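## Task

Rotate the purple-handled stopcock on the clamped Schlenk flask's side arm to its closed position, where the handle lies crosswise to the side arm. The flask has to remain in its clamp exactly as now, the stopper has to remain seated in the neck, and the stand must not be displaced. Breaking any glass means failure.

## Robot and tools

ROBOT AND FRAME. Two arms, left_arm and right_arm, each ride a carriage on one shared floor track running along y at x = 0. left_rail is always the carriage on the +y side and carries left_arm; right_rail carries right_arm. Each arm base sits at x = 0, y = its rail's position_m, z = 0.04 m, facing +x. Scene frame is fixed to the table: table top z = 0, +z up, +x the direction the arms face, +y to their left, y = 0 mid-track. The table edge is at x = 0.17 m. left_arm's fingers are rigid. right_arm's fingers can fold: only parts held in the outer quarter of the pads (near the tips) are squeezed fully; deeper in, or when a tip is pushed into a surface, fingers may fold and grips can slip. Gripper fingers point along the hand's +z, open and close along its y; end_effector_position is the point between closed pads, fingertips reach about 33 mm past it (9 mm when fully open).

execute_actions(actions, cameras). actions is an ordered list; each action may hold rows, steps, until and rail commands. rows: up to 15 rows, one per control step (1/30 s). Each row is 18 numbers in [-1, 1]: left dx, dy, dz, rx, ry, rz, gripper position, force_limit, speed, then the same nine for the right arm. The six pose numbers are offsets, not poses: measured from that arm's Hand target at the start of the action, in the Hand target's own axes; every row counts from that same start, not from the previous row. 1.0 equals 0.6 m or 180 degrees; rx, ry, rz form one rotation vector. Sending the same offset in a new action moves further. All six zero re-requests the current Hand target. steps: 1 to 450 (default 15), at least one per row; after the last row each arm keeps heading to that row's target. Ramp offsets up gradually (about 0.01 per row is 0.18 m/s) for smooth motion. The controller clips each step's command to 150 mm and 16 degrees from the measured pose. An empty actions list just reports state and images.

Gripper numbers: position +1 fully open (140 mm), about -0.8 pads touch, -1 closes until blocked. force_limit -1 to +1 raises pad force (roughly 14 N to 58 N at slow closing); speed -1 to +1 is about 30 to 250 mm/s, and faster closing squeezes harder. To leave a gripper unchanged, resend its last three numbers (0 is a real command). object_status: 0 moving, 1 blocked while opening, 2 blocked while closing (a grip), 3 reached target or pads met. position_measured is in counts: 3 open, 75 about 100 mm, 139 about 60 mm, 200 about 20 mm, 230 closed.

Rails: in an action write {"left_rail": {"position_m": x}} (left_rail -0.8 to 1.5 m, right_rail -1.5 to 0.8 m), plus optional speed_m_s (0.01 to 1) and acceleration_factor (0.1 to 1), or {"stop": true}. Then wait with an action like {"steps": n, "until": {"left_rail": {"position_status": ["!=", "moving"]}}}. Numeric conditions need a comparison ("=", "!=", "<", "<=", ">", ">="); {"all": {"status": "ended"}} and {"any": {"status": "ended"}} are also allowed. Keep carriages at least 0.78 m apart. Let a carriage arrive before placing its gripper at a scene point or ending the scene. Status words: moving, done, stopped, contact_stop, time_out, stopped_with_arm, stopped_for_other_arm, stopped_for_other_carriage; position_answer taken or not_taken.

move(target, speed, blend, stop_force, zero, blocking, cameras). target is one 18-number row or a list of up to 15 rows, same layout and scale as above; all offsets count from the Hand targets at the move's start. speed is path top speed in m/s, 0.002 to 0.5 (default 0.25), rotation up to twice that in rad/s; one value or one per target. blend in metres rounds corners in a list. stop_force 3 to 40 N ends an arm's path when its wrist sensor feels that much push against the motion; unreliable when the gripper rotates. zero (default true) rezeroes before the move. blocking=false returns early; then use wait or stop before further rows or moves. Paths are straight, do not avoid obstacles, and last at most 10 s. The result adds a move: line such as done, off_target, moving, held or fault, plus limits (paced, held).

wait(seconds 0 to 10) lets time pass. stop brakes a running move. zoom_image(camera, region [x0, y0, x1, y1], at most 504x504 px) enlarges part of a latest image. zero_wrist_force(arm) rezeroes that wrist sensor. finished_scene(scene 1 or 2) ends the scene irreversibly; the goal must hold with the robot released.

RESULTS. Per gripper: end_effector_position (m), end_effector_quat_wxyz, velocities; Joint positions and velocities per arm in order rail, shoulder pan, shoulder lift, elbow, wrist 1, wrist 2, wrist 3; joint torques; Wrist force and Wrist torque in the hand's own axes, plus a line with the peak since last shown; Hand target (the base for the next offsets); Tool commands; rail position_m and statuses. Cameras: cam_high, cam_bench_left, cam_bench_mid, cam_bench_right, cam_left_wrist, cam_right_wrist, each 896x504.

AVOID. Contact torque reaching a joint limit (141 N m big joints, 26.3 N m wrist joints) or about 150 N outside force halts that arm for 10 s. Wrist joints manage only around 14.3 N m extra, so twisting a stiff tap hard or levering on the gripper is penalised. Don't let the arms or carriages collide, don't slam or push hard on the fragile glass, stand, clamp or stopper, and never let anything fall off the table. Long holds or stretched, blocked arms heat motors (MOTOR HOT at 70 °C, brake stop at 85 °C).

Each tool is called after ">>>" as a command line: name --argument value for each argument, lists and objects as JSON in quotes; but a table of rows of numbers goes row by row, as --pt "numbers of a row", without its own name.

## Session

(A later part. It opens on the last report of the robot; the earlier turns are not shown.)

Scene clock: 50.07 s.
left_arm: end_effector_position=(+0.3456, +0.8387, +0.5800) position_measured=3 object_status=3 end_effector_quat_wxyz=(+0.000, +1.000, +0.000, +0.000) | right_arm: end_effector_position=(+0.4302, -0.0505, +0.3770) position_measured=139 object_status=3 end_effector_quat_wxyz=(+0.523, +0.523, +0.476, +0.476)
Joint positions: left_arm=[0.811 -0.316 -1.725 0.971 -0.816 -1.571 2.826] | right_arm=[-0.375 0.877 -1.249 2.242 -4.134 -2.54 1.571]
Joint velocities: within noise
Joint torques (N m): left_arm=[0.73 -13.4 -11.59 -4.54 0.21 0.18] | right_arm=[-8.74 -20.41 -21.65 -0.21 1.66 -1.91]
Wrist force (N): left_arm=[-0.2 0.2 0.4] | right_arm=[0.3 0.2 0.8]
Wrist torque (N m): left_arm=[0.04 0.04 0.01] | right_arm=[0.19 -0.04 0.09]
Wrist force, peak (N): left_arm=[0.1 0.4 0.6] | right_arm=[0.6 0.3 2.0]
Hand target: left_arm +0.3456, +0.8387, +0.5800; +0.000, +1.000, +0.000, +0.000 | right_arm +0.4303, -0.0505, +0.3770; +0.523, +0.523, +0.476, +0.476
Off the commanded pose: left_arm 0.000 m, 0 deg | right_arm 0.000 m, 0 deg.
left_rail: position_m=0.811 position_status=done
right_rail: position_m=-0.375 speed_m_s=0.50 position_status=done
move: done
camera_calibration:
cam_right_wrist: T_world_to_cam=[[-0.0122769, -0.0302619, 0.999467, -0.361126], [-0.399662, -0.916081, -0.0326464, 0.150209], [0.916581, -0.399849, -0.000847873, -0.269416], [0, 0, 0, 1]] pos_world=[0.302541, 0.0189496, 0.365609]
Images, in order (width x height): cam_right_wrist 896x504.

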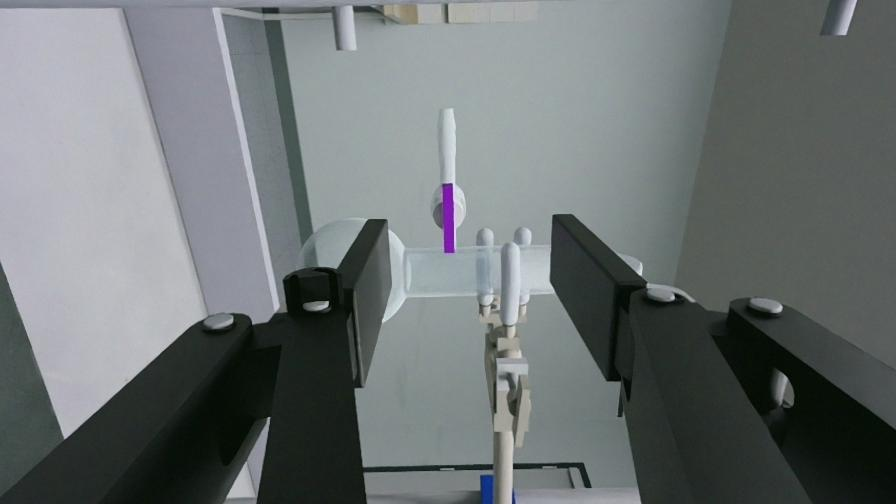

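>>> move --pt "0 0 0 0 0 0 1 1 1 0 -0.01233 0.0333 0 0 0 -0.443 -1 -1" --speed 0.06 --cameras '["cam_right_wrist", "cam_high", "cam_bench_mid"]'

>>> zoom_image --camera "cam_right_wrist" --region '[380, 160, 560, 310]'

>>> zoom_image --camera "cam_high" --region '[410, 255, 520, 325]'

>>> zoom_image --camera "cam_bench_mid" --region '[400, 220, 500, 320]'

Scene clock: 57.80 s.
left_arm: end_effector_position=(+0.3456, +0.8387, +0.5800) position_measured=3 object_status=3 end_effector_quat_wxyz=(+0.000, +1.000, +0.000, +0.000) | right_arm: end_effector_position=(+0.4502, -0.0523, +0.3696) position_measured=185 object_status=0 end_effector_quat_wxyz=(+0.523, +0.523, +0.476, +0.476)
Joint positions: left_arm=[0.811 -0.316 -1.725 0.971 -0.816 -1.571 2.826] | right_arm=[-0.375 0.831 -1.222 2.231 -4.151 -2.494 1.571]
Joint velocities: within noise
Joint torques (N m): left_arm=[0.76 -13.97 -12.13 -4.63 0.2 0.17] | right_arm=[-9.69 -21.27 -21.05 -2.66 1.76 -1.84]
Wrist force (N): left_arm=[-0.2 0.0 0.3] | right_arm=[0.4 0.6 1.1]
Wrist torque (N m): left_arm=[0.01 0.04 0.00] | right_arm=[0.28 -0.05 0.09]
Wrist force, peak (N): left_arm=[0.0 0.4 0.5] | right_arm=[0.8 0.6 1.4]
Hand target: left_arm +0.3456, +0.8387, +0.5800; +0.000, +1.000, +0.000, +0.000 | right_arm +0.4502, -0.0523, +0.3696; +0.523, +0.523, +0.476, +0.476
Off the commanded pose: left_arm 0.000 m, 0 deg | right_arm 0.000 m, 0 deg.
left_rail: position_m=0.811 position_status=done
right_rail: position_m=-0.375 speed_m_s=0.50 position_status=done
move: done
camera_calibration:
cam_right_wrist: T_world_to_cam=[[-0.0122841, -0.0302929, 0.999466, -0.353546], [-0.399655, -0.916083, -0.0326777, 0.156269], [0.916583, -0.399843, -0.000853481, -0.288481], [0, 0, 0, 1]] pos_world=[0.322527, 0.0170985, 0.358217]
Images, in order (width x height): cam_high 896x504, cam_bench_mid 896x504, cam_right_wrist 896x504.

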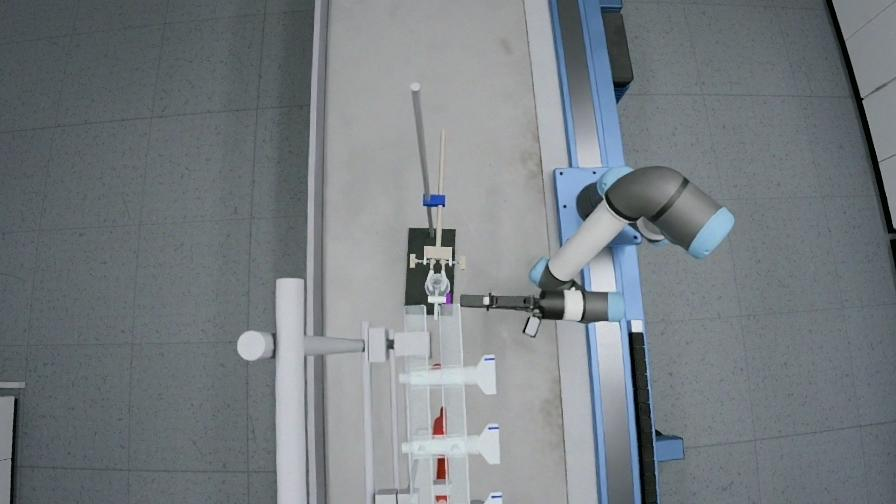

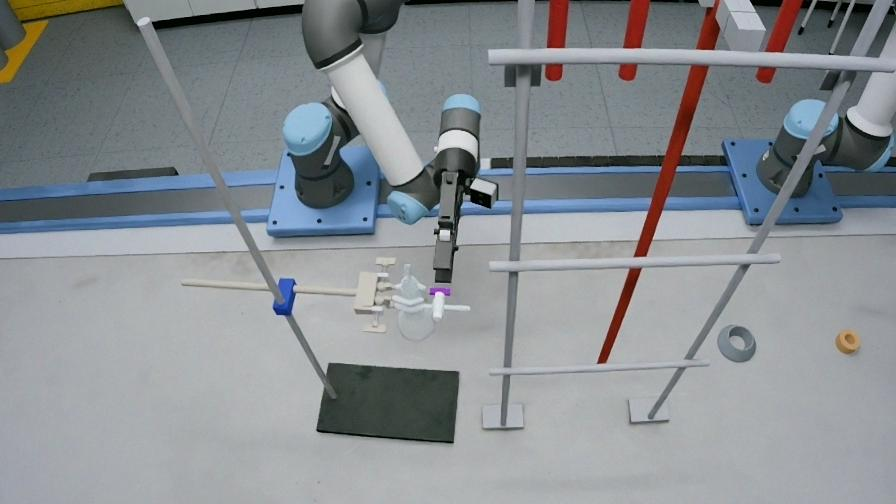

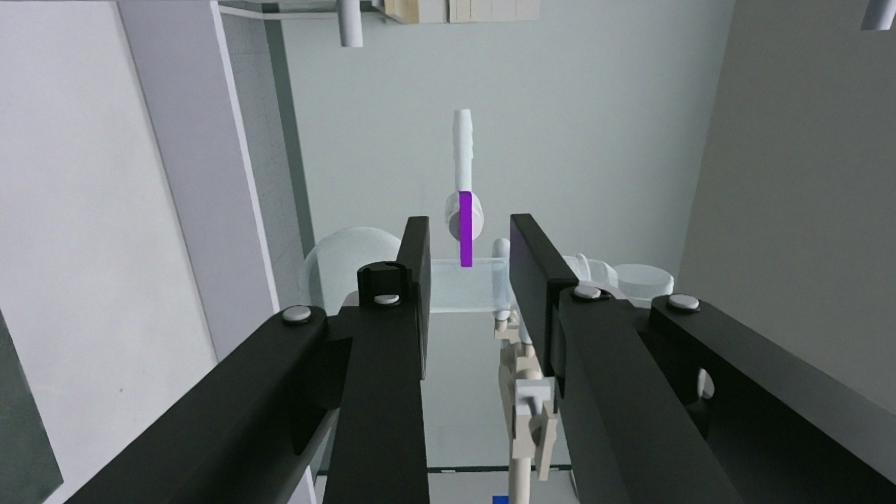

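Scaled by 2.800.

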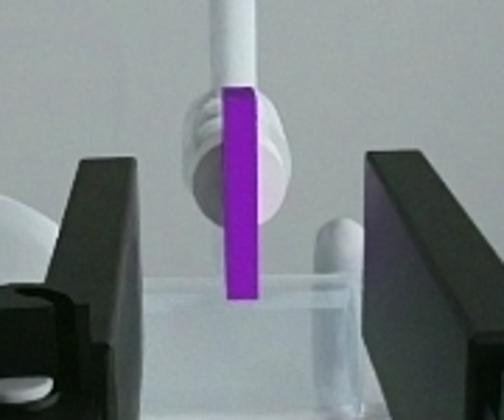

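Scaled by 4.582.

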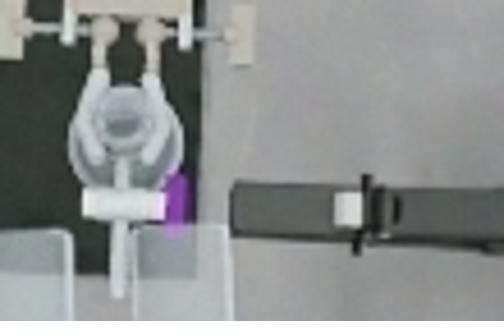

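Scaled by 5.040.

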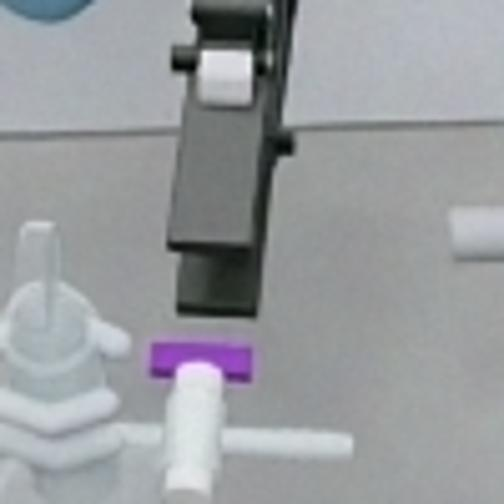

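>>> move --pt "0 0 0 0 0 0 1 1 1 0 0 0.02333 0 0 0 -0.443 -1 -1" --speed 0.04 --cameras '["cam_right_wrist", "cam_high", "cam_bench_mid"]'

>>> zoom_image --camera "cam_right_wrist" --region '[400, 170, 540, 300]'

>>> zoom_image --camera "cam_high" --region '[420, 265, 500, 325]'

>>> zoom_image --camera "cam_bench_mid" --region '[410, 240, 480, 310]'

Scene clock: 60.83 s.
left_arm: end_effector_position=(+0.3456, +0.8387, +0.5800) position_measured=3 object_status=3 end_effector_quat_wxyz=(+0.000, +1.000, +0.000, +0.000) | right_arm: end_effector_position=(+0.4640, -0.0536, +0.3696) position_measured=185 object_status=3 end_effector_quat_wxyz=(+0.523, +0.523, +0.476, +0.476)
Joint positions: left_arm=[0.811 -0.316 -1.725 0.971 -0.816 -1.571 2.826] | right_arm=[-0.375 0.8 -1.215 2.219 -4.146 -2.463 1.571]
Joint velocities: within noise
Joint torques (N m): left_arm=[0.57 -14.07 -12.6 -4.68 0.28 0.11] | right_arm=[-8.94 -21.69 -21.68 -0.42 1.85 -1.95]
Wrist force (N): left_arm=[0.0 0.2 0.4] | right_arm=[0.3 0.3 1.0]
Wrist torque (N m): left_arm=[0.04 0.00 0.00] | right_arm=[0.20 -0.04 0.08]
Wrist force, peak (N): left_arm=[0.1 0.4 0.6] | right_arm=[0.6 0.7 1.5]
Hand target: left_arm +0.3456, +0.8387, +0.5800; +0.000, +1.000, +0.000, +0.000 | right_arm +0.4641, -0.0536, +0.3696; +0.523, +0.523, +0.476, +0.476
Off the commanded pose: left_arm 0.000 m, 0 deg | right_arm 0.000 m, 0 deg.
left_rail: position_m=0.811 position_status=done
right_rail: position_m=-0.375 speed_m_s=0.50 position_status=done
move: done
camera_calibration:
cam_right_wrist: T_world_to_cam=[[-0.012277, -0.0302648, 0.999467, -0.353412], [-0.399659, -0.916082, -0.032649, 0.160616], [0.916582, -0.399846, -0.000848865, -0.30169], [0, 0, 0, 1]] pos_world=[0.336376, 0.0158121, 0.358211]
Images, in order (width x height): cam_high 896x504, cam_bench_mid 896x504, cam_right_wrist 896x504.

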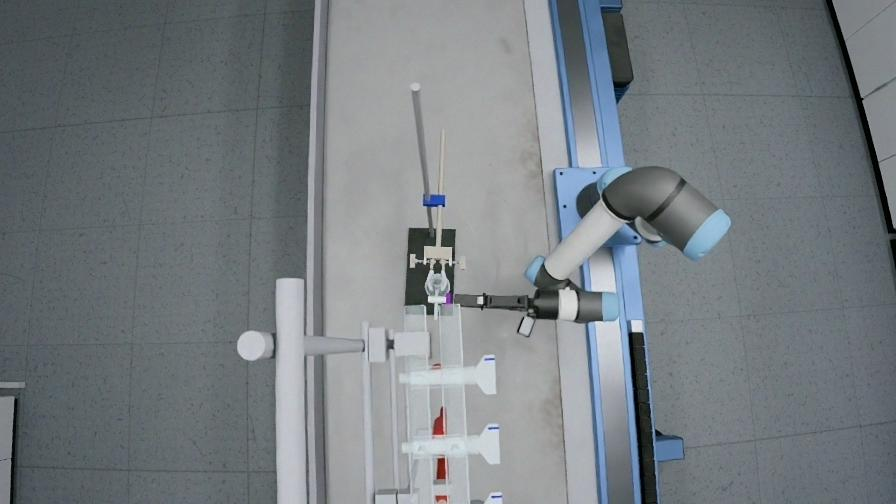

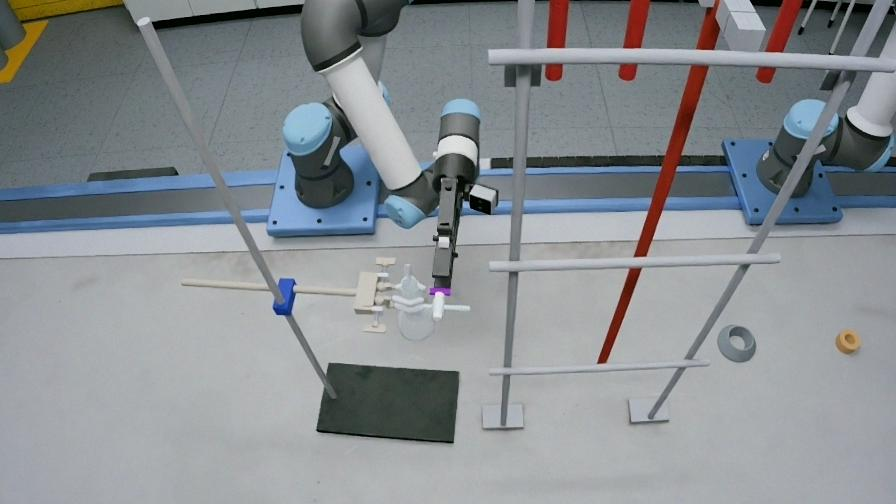

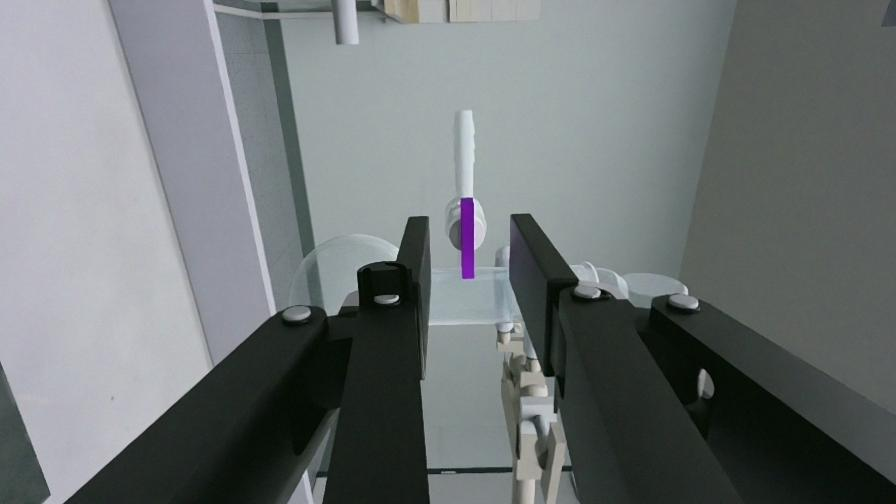

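Scaled by 3.600.

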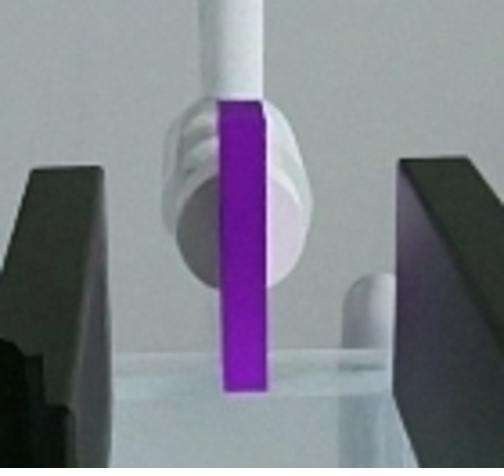

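Scaled by 6.300.

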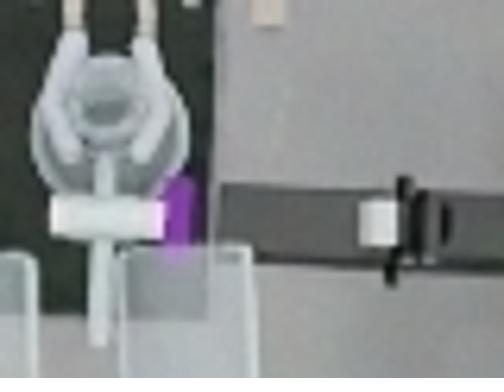

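Scaled by 7.200.

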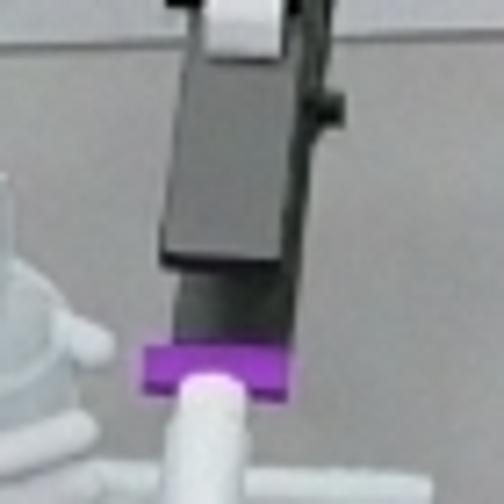

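>>> execute_actions --actions '[]' --cameras '["cam_right_wrist", "cam_bench_mid", "cam_high"]'

Scene clock: 68.07 s.
left_arm: end_effector_position=(+0.3456, +0.8387, +0.5800) position_measured=3 object_status=3 end_effector_quat_wxyz=(+0.000, +1.000, +0.000, +0.000) | right_arm: end_effector_position=(+0.4641, -0.0536, +0.3696) position_measured=185 object_status=3 end_effector_quat_wxyz=(+0.523, +0.523, +0.476, +0.476)
Joint positions: left_arm=[0.811 -0.316 -1.725 0.971 -0.816 -1.571 2.826] | right_arm=[-0.375 0.8 -1.215 2.219 -4.146 -2.463 1.571]
Joint velocities: within noise
Joint torques (N m): left_arm=[1.17 -14.48 -12.42 -4.54 0.25 0.09] | right_arm=[-8.92 -22.05 -16.76 -0.89 1.49 -1.44]
Wrist force (N): left_arm=[0.0 0.0 0.3] | right_arm=[0.5 0.2 1.2]
Wrist torque (N m): left_arm=[0.01 0.01 0.01] | right_arm=[0.20 -0.06 0.08]
Wrist force, peak (N): left_arm=[0.0 0.0 0.7] | right_arm=[0.7 0.4 1.4]
Hand target: left_arm +0.3456, +0.8387, +0.5800; +0.000, +1.000, +0.000, +0.000 | right_arm +0.4641, -0.0536, +0.3696; +0.523, +0.523, +0.476, +0.476
Tool commands: left_gripper/position=+1.0 left_gripper/force_limit=+1.0 left_gripper/speed=+1.0 right_gripper/position=-0.443 right_gripper/force_limit=-1.0 right_gripper/speed=-1.0
Off the commanded pose: left_arm 0.000 m, 0 deg | right_arm 0.000 m, 0 deg.
left_rail: position_m=0.811 position_status=done
right_rail: position_m=-0.375 speed_m_s=0.50 position_status=done
camera_calibration:
cam_right_wrist: T_world_to_cam=[[-0.0122789, -0.0302666, 0.999466, -0.353411], [-0.399659, -0.916082, -0.0326515, 0.160648], [0.916582, -0.399846, -0.000847786, -0.301779], [0, 0, 0, 1]] pos_world=[0.33647, 0.0158045, 0.358212]
Images, in order (width x height): cam_high 896x504, cam_bench_mid 896x504, cam_right_wrist 896x504.

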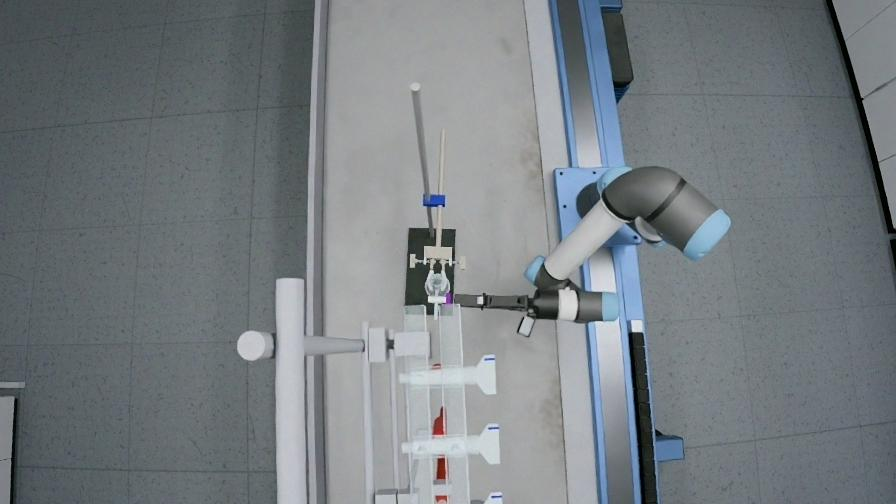

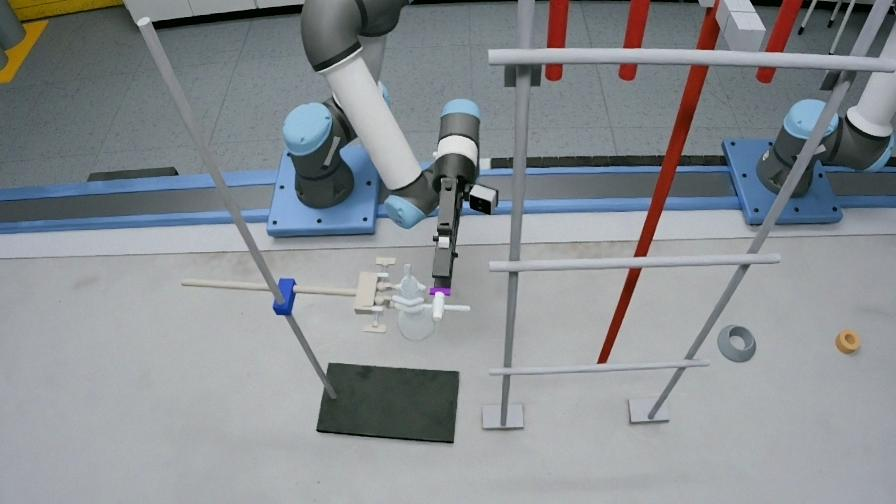

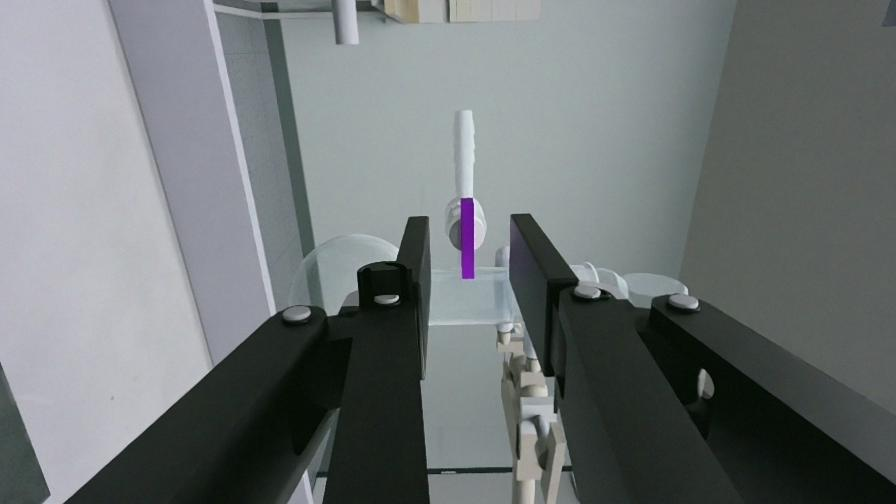

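>>> zoom_image --camera "cam_right_wrist" --region '[400, 170, 540, 310]'

>>> zoom_image --camera "cam_bench_mid" --region '[390, 240, 490, 340]'

>>> zoom_image --camera "cam_high" --region '[400, 255, 500, 355]'

Scaled by 3.600.

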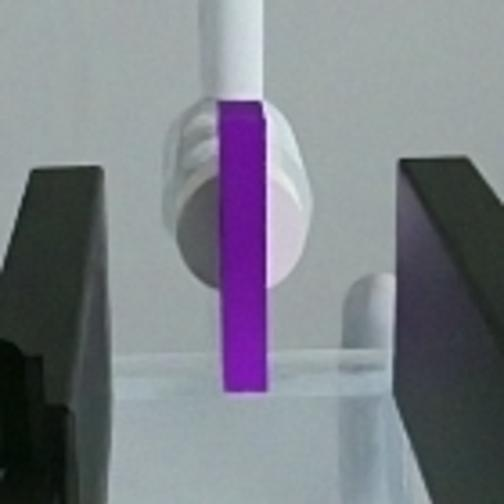

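Scaled by 5.040.

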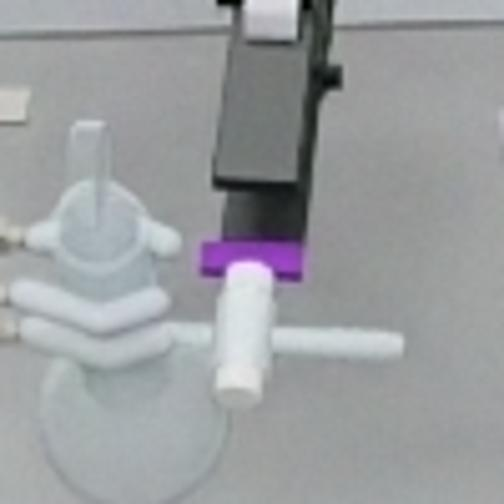

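Scaled by 5.040.

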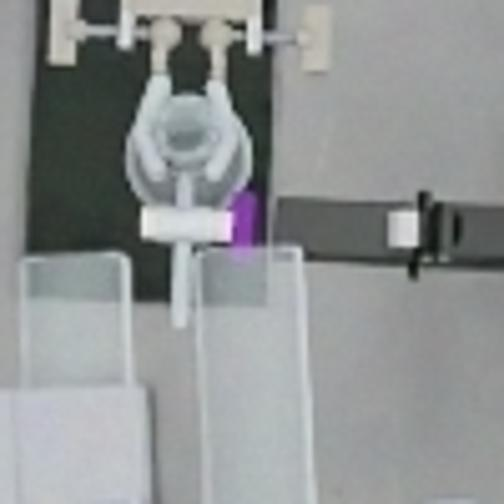

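>>> move --target '[0,0,0,0,0,0,1,1,1, 0.0022,-0.0005,0.015,0,0,0,-0.443,-1,-1]' --speed 0.03 --stop_force 5 --cameras '["cam_right_wrist", "cam_bench_mid", "cam_high"]'

>>> zoom_image --camera "cam_right_wrist" --region '[400, 170, 540, 310]'

>>> zoom_image --camera "cam_bench_mid" --region '[400, 255, 480, 335]'

>>> zoom_image --camera "cam_high" --region '[415, 265, 485, 335]'

Scene clock: 73.83 s.
left_arm: end_effector_position=(+0.3456, +0.8387, +0.5800) position_measured=3 object_status=3 end_effector_quat_wxyz=(+0.000, +1.000, +0.000, +0.000) | right_arm: end_effector_position=(+0.4732, -0.0531, +0.3693) position_measured=185 object_status=3 end_effector_quat_wxyz=(+0.523, +0.523, +0.476, +0.476)
Joint positions: left_arm=[0.811 -0.316 -1.725 0.971 -0.816 -1.571 2.826] | right_arm=[-0.375 0.783 -1.207 2.207 -4.142 -2.446 1.571]
Joint velocities: within noise
Joint torques (N m): left_arm=[0.44 -14.77 -12.53 -4.51 0.31 0.23] | right_arm=[-10.11 -22.41 -20.15 -0.47 1.84 -0.62]
Wrist force (N): left_arm=[-0.2 0.3 0.5] | right_arm=[0.5 0.2 0.9]
Wrist torque (N m): left_arm=[0.07 0.04 0.00] | right_arm=[0.19 -0.07 0.08]
Wrist force, peak (N): left_arm=[-0.2 0.2 0.6] | right_arm=[0.8 0.2 1.6]
Hand target: left_arm +0.3456, +0.8387, +0.5800; +0.000, +1.000, +0.000, +0.000 | right_arm +0.4732, -0.0531, +0.3693; +0.523, +0.523, +0.476, +0.476
Off the commanded pose: left_arm 0.000 m, 0 deg | right_arm 0.000 m, 0 deg.
left_rail: position_m=0.811 position_status=done
right_rail: position_m=-0.375 speed_m_s=0.50 position_status=done
move: done
camera_calibration:
cam_right_wrist: T_world_to_cam=[[-0.0122795, -0.0302672, 0.999466, -0.352986], [-0.399656, -0.916083, -0.0326523, 0.16471], [0.916583, -0.399844, -0.000847387, -0.309913], [0, 0, 0, 1]] pos_world=[0.345554, 0.0162873, 0.357913]
Images, in order (width x height): cam_high 896x504, cam_bench_mid 896x504, cam_right_wrist 896x504.

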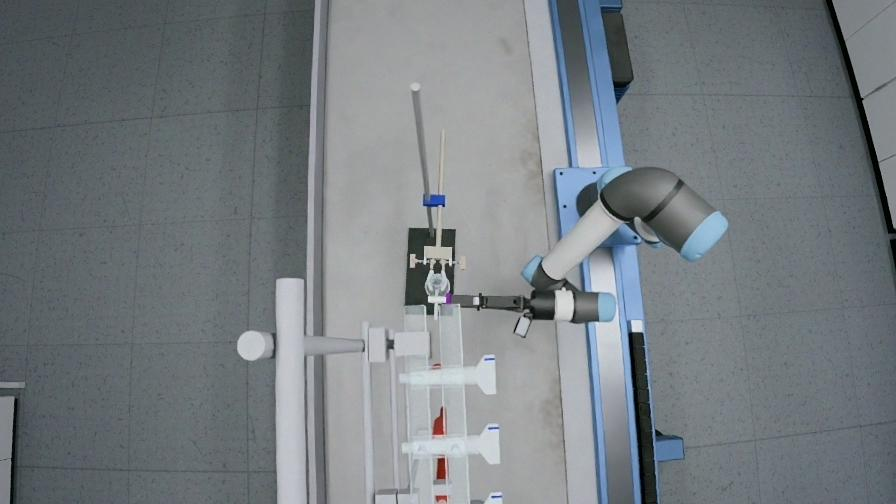

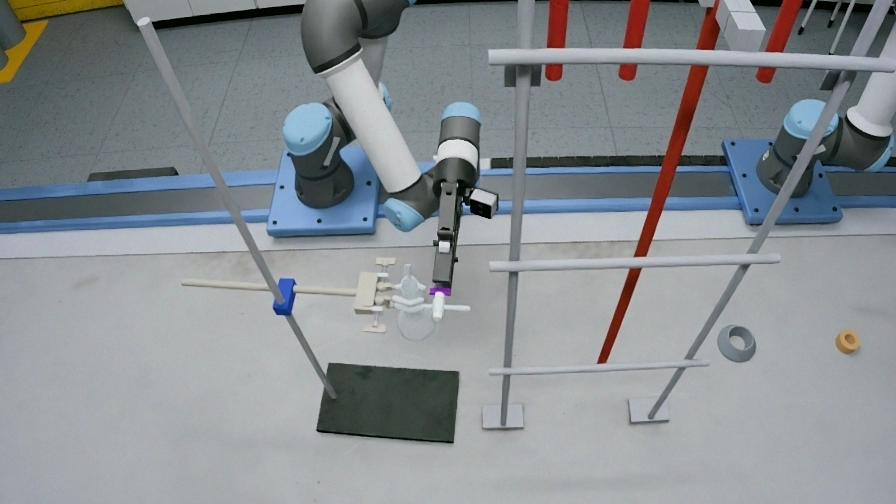

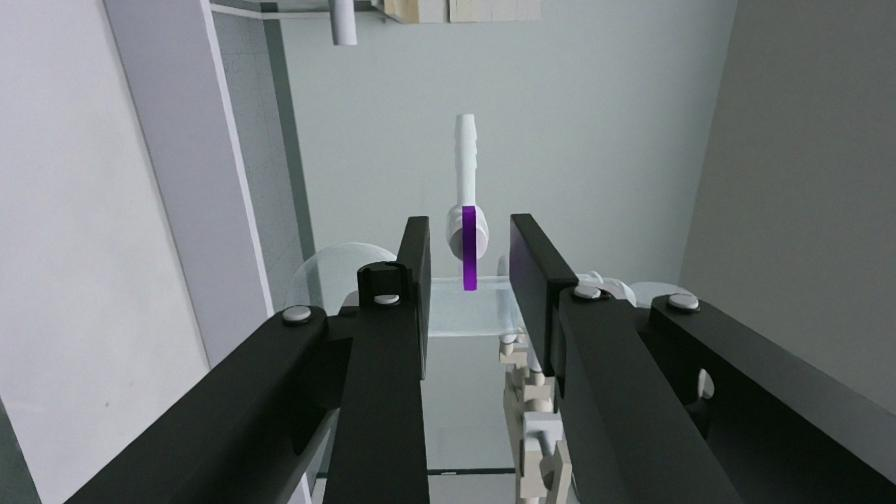

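Scaled by 3.600.

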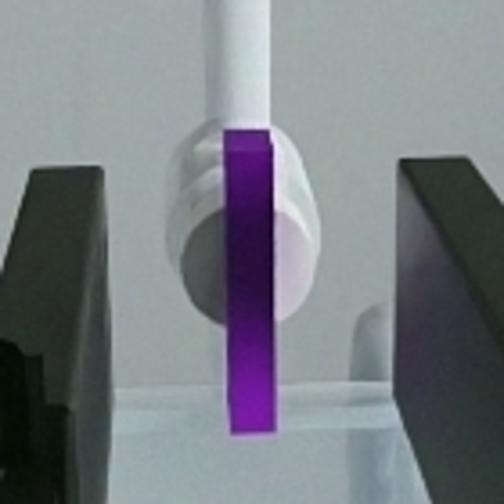

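Scaled by 6.300.

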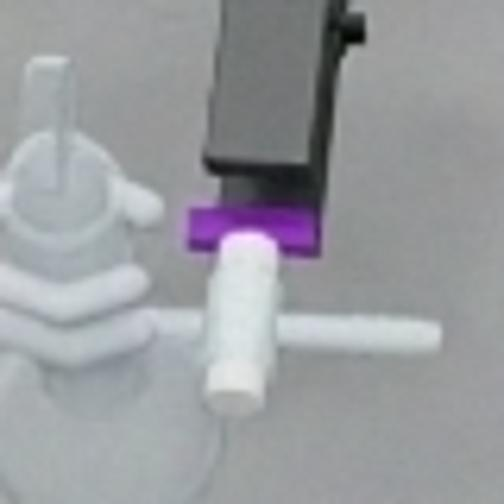

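Scaled by 7.200.

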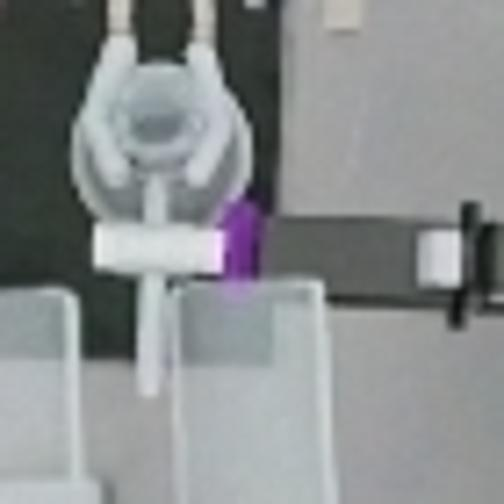

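>>> move --target '[0,0,0,0,0,0,1,1,1, 0.0005,0,0.0117,0,0,0,-0.443,-1,-1]' --speed 0.02 --stop_force 4 --cameras '["cam_right_wrist", "cam_bench_mid", "cam_high"]'

>>> zoom_image --camera "cam_right_wrist" --region '[400, 170, 540, 310]'

>>> zoom_image --camera "cam_bench_mid" --region '[400, 255, 480, 335]'

>>> zoom_image --camera "cam_high" --region '[415, 265, 485, 335]'

Scene clock: 77.60 s.
left_arm: end_effector_position=(+0.3456, +0.8387, +0.5800) position_measured=3 object_status=3 end_effector_quat_wxyz=(+0.000, +1.000, +0.000, +0.000) | right_arm: end_effector_position=(+0.4802, -0.0535, +0.3693) position_measured=185 object_status=3 end_effector_quat_wxyz=(+0.523, +0.523, +0.476, +0.476)
Joint positions: left_arm=[0.811 -0.316 -1.725 0.971 -0.816 -1.571 2.826] | right_arm=[-0.375 0.769 -1.202 2.199 -4.139 -2.432 1.571]
Joint velocities: within noise
Joint torques (N m): left_arm=[0.94 -14.52 -12.1 -4.48 0.25 0.18] | right_arm=[-8.99 -22.17 -21.11 -0.57 1.83 0.2]
Wrist force (N): left_arm=[0.0 0.0 0.4] | right_arm=[0.7 0.5 0.6]
Wrist torque (N m): left_arm=[0.01 0.01 0.00] | right_arm=[0.25 -0.12 0.08]
Wrist force, peak (N): left_arm=[-0.1 0.3 0.6] | right_arm=[1.0 0.4 1.5]
Hand target: left_arm +0.3456, +0.8387, +0.5800; +0.000, +1.000, +0.000, +0.000 | right_arm +0.4802, -0.0535, +0.3693; +0.523, +0.523, +0.476, +0.476
Off the commanded pose: left_arm 0.000 m, 0 deg | right_arm 0.000 m, 0 deg.
left_rail: position_m=0.811 position_status=done
right_rail: position_m=-0.375 speed_m_s=0.50 position_status=done
move: done
camera_calibration:
cam_right_wrist: T_world_to_cam=[[-0.0122791, -0.0302666, 0.999466, -0.35291], [-0.399656, -0.916083, -0.0326516, 0.167187], [0.916583, -0.399844, -0.000847562, -0.316488], [0, 0, 0, 1]] pos_world=[0.352572, 0.0159301, 0.357913]
Images, in order (width x height): cam_high 896x504, cam_bench_mid 896x504, cam_right_wrist 896x504.

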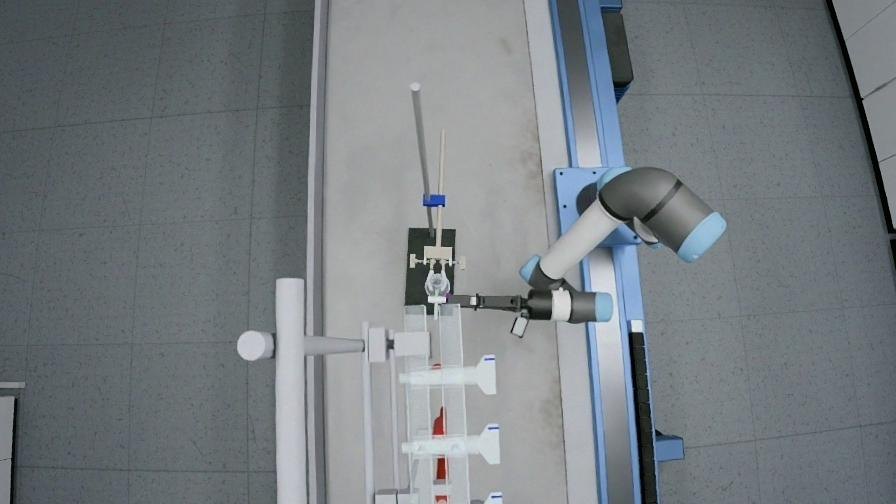

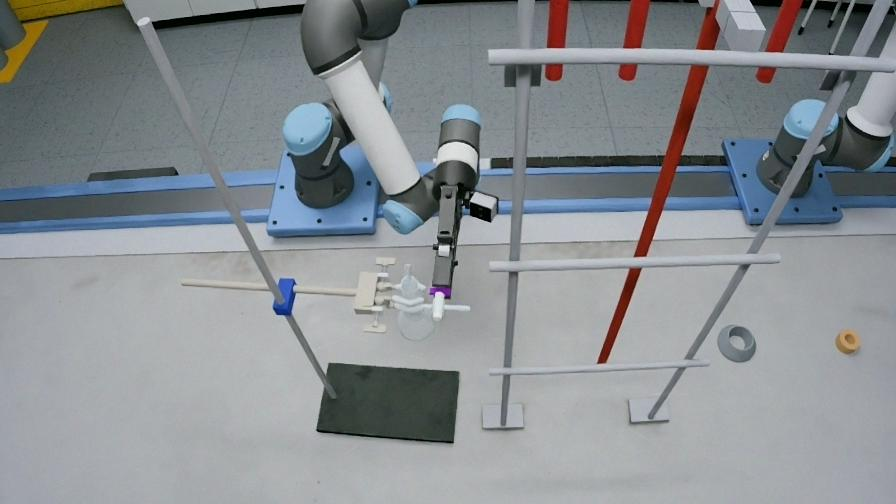

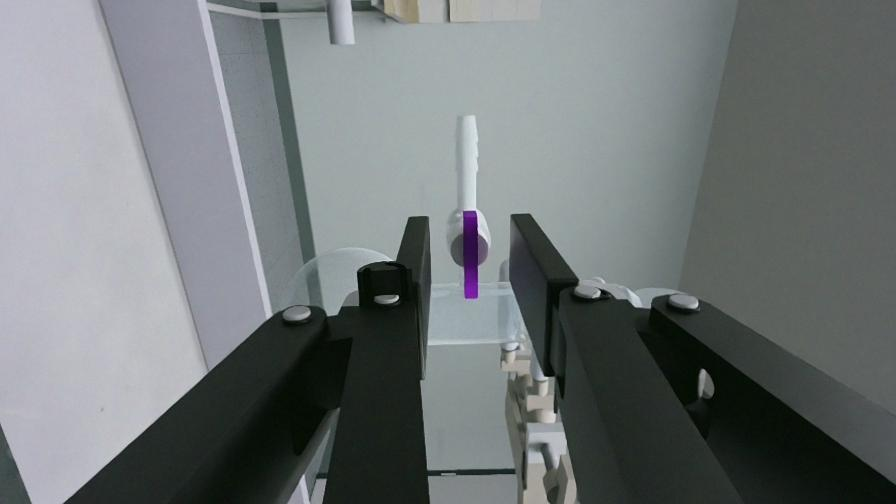

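Scaled by 3.600.

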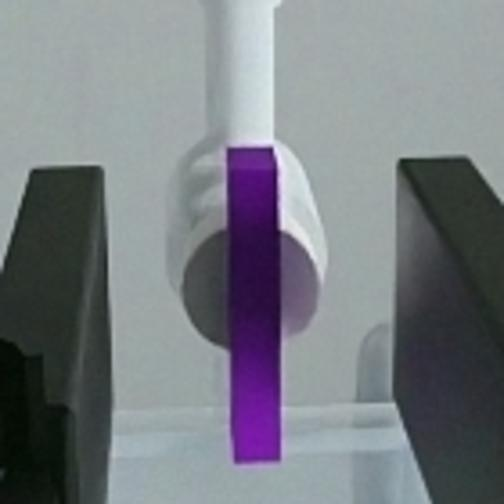

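Scaled by 6.300.

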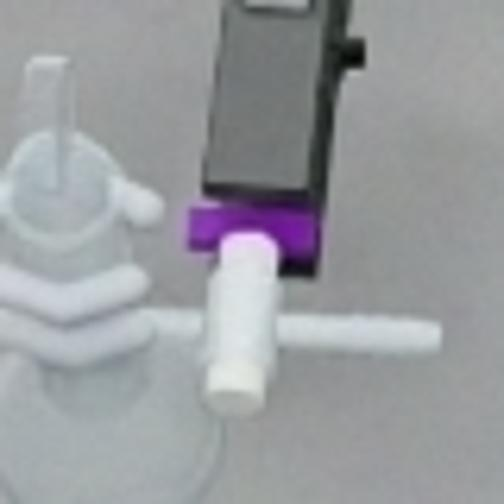

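Scaled by 7.200.

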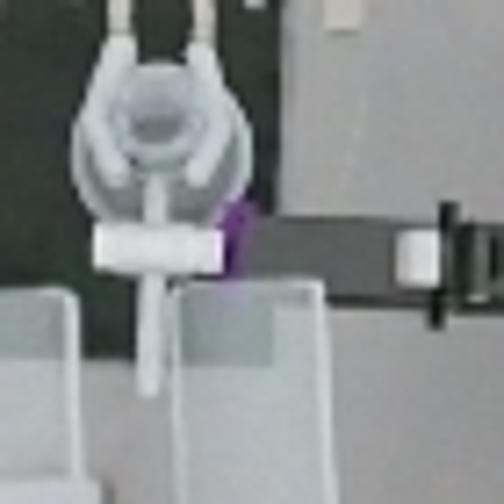

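>>> move --target '[0,0,0,0,0,0,1,1,1, 0,0,0.003,0,0,0,-0.443,-1,-1]' --speed 0.02 --stop_force 4 --cameras '["cam_right_wrist", "cam_bench_mid", "cam_high"]'

>>> zoom_image --camera "cam_bench_mid" --region '[400, 255, 480, 335]'

>>> zoom_image --camera "cam_high" --region '[415, 265, 485, 335]'

>>> zero_wrist_force --arm "right_arm"

Scene clock: 82.20 s.
left_arm: end_effector_position=(+0.3456, +0.8387, +0.5800) position_measured=3 object_status=3 end_effector_quat_wxyz=(+0.000, +1.000, +0.000, +0.000) | right_arm: end_effector_position=(+0.4820, -0.0537, +0.3693) position_measured=185 object_status=3 end_effector_quat_wxyz=(+0.523, +0.523, +0.476, +0.476)
Joint positions: left_arm=[0.811 -0.316 -1.725 0.971 -0.816 -1.571 2.826] | right_arm=[-0.375 0.765 -1.201 2.197 -4.138 -2.428 1.571]
Joint velocities: within noise
Joint torques (N m): left_arm=[0.75 -14.94 -12.16 -4.54 0.36 0.21] | right_arm=[-9.04 -22.36 -20.71 -0.53 1.79 0.82]
Wrist force (N): left_arm=[0.2 0.3 0.5] | right_arm=[0.8 0.2 1.2]
Wrist torque (N m): left_arm=[0.07 -0.04 0.00] | right_arm=[0.19 -0.15 0.08]
Wrist force, peak (N): left_arm=[0.0 0.3 0.6] | right_arm=[0.7 0.6 1.5]
Hand target: left_arm +0.3456, +0.8387, +0.5800; +0.000, +1.000, +0.000, +0.000 | right_arm +0.4820, -0.0537, +0.3693; +0.523, +0.523, +0.476, +0.476
Off the commanded pose: left_arm 0.000 m, 0 deg | right_arm 0.000 m, 0 deg.
left_rail: position_m=0.811 position_status=done
right_rail: position_m=-0.375 speed_m_s=0.50 position_status=done
move: done
camera_calibration:
cam_right_wrist: T_world_to_cam=[[-0.0122792, -0.0302666, 0.999466, -0.352893], [-0.399656, -0.916083, -0.0326516, 0.167751], [0.916583, -0.399844, -0.000847428, -0.318198], [0, 0, 0, 1]] pos_world=[0.354364, 0.0157636, 0.357913]
Images, in order (width x height): cam_high 896x504, cam_bench_mid 896x504, cam_right_wrist 896x504.

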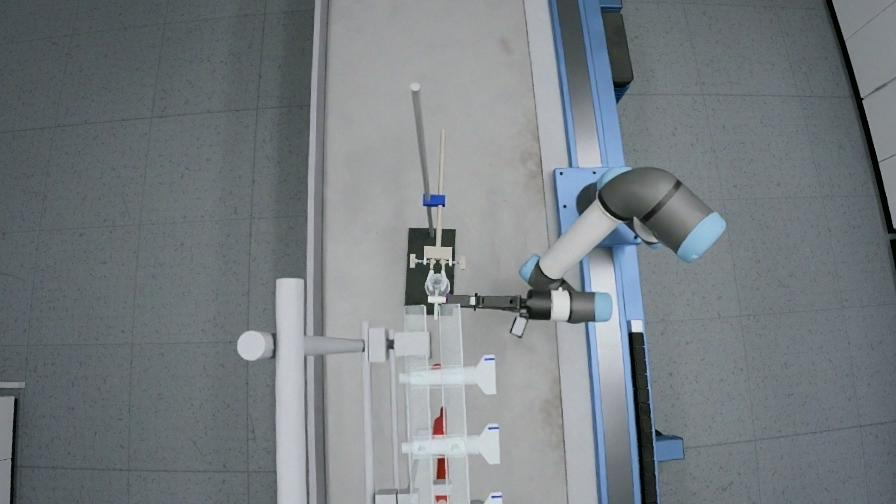

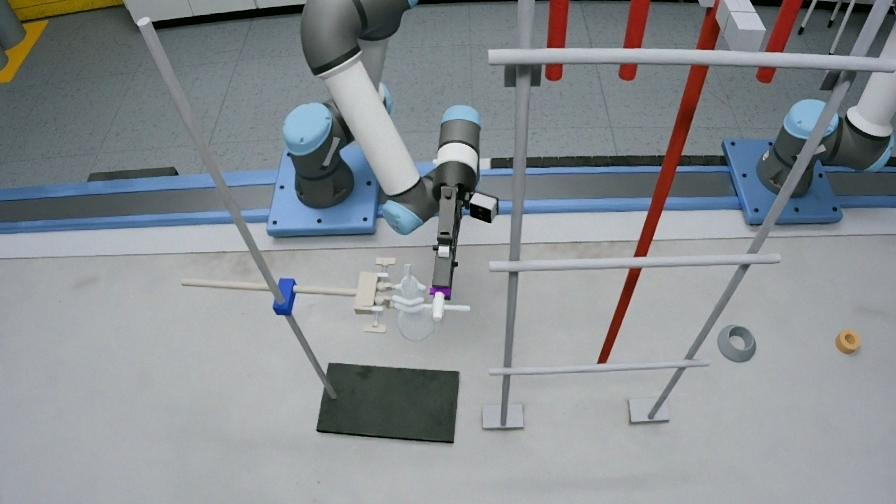

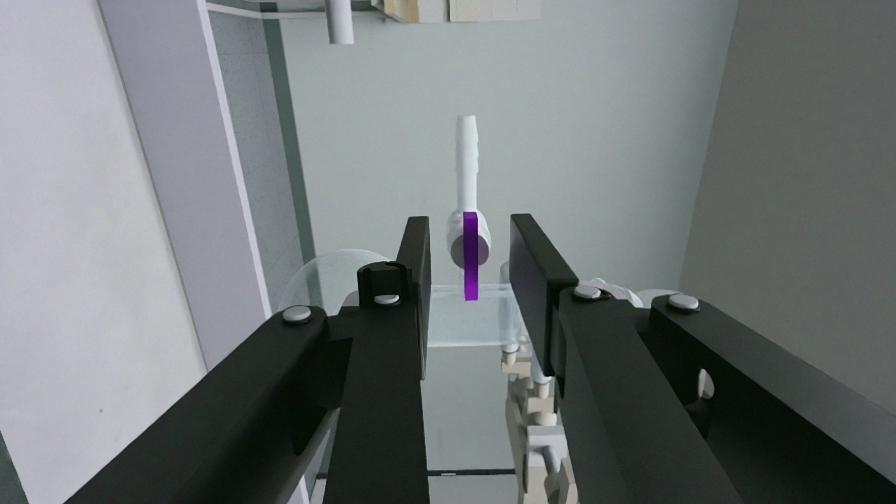

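Scaled by 6.300.

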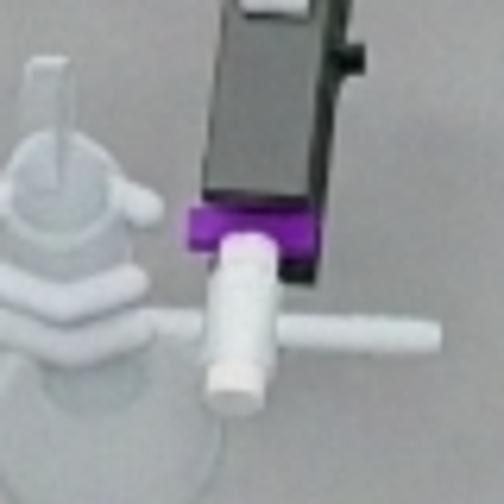

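Scaled by 7.200.

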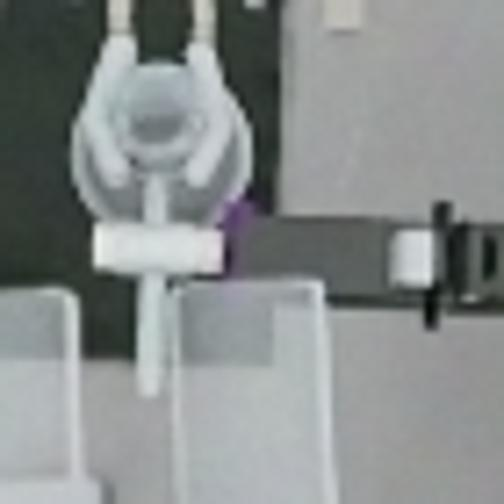

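Wrist force sensor zeroed.


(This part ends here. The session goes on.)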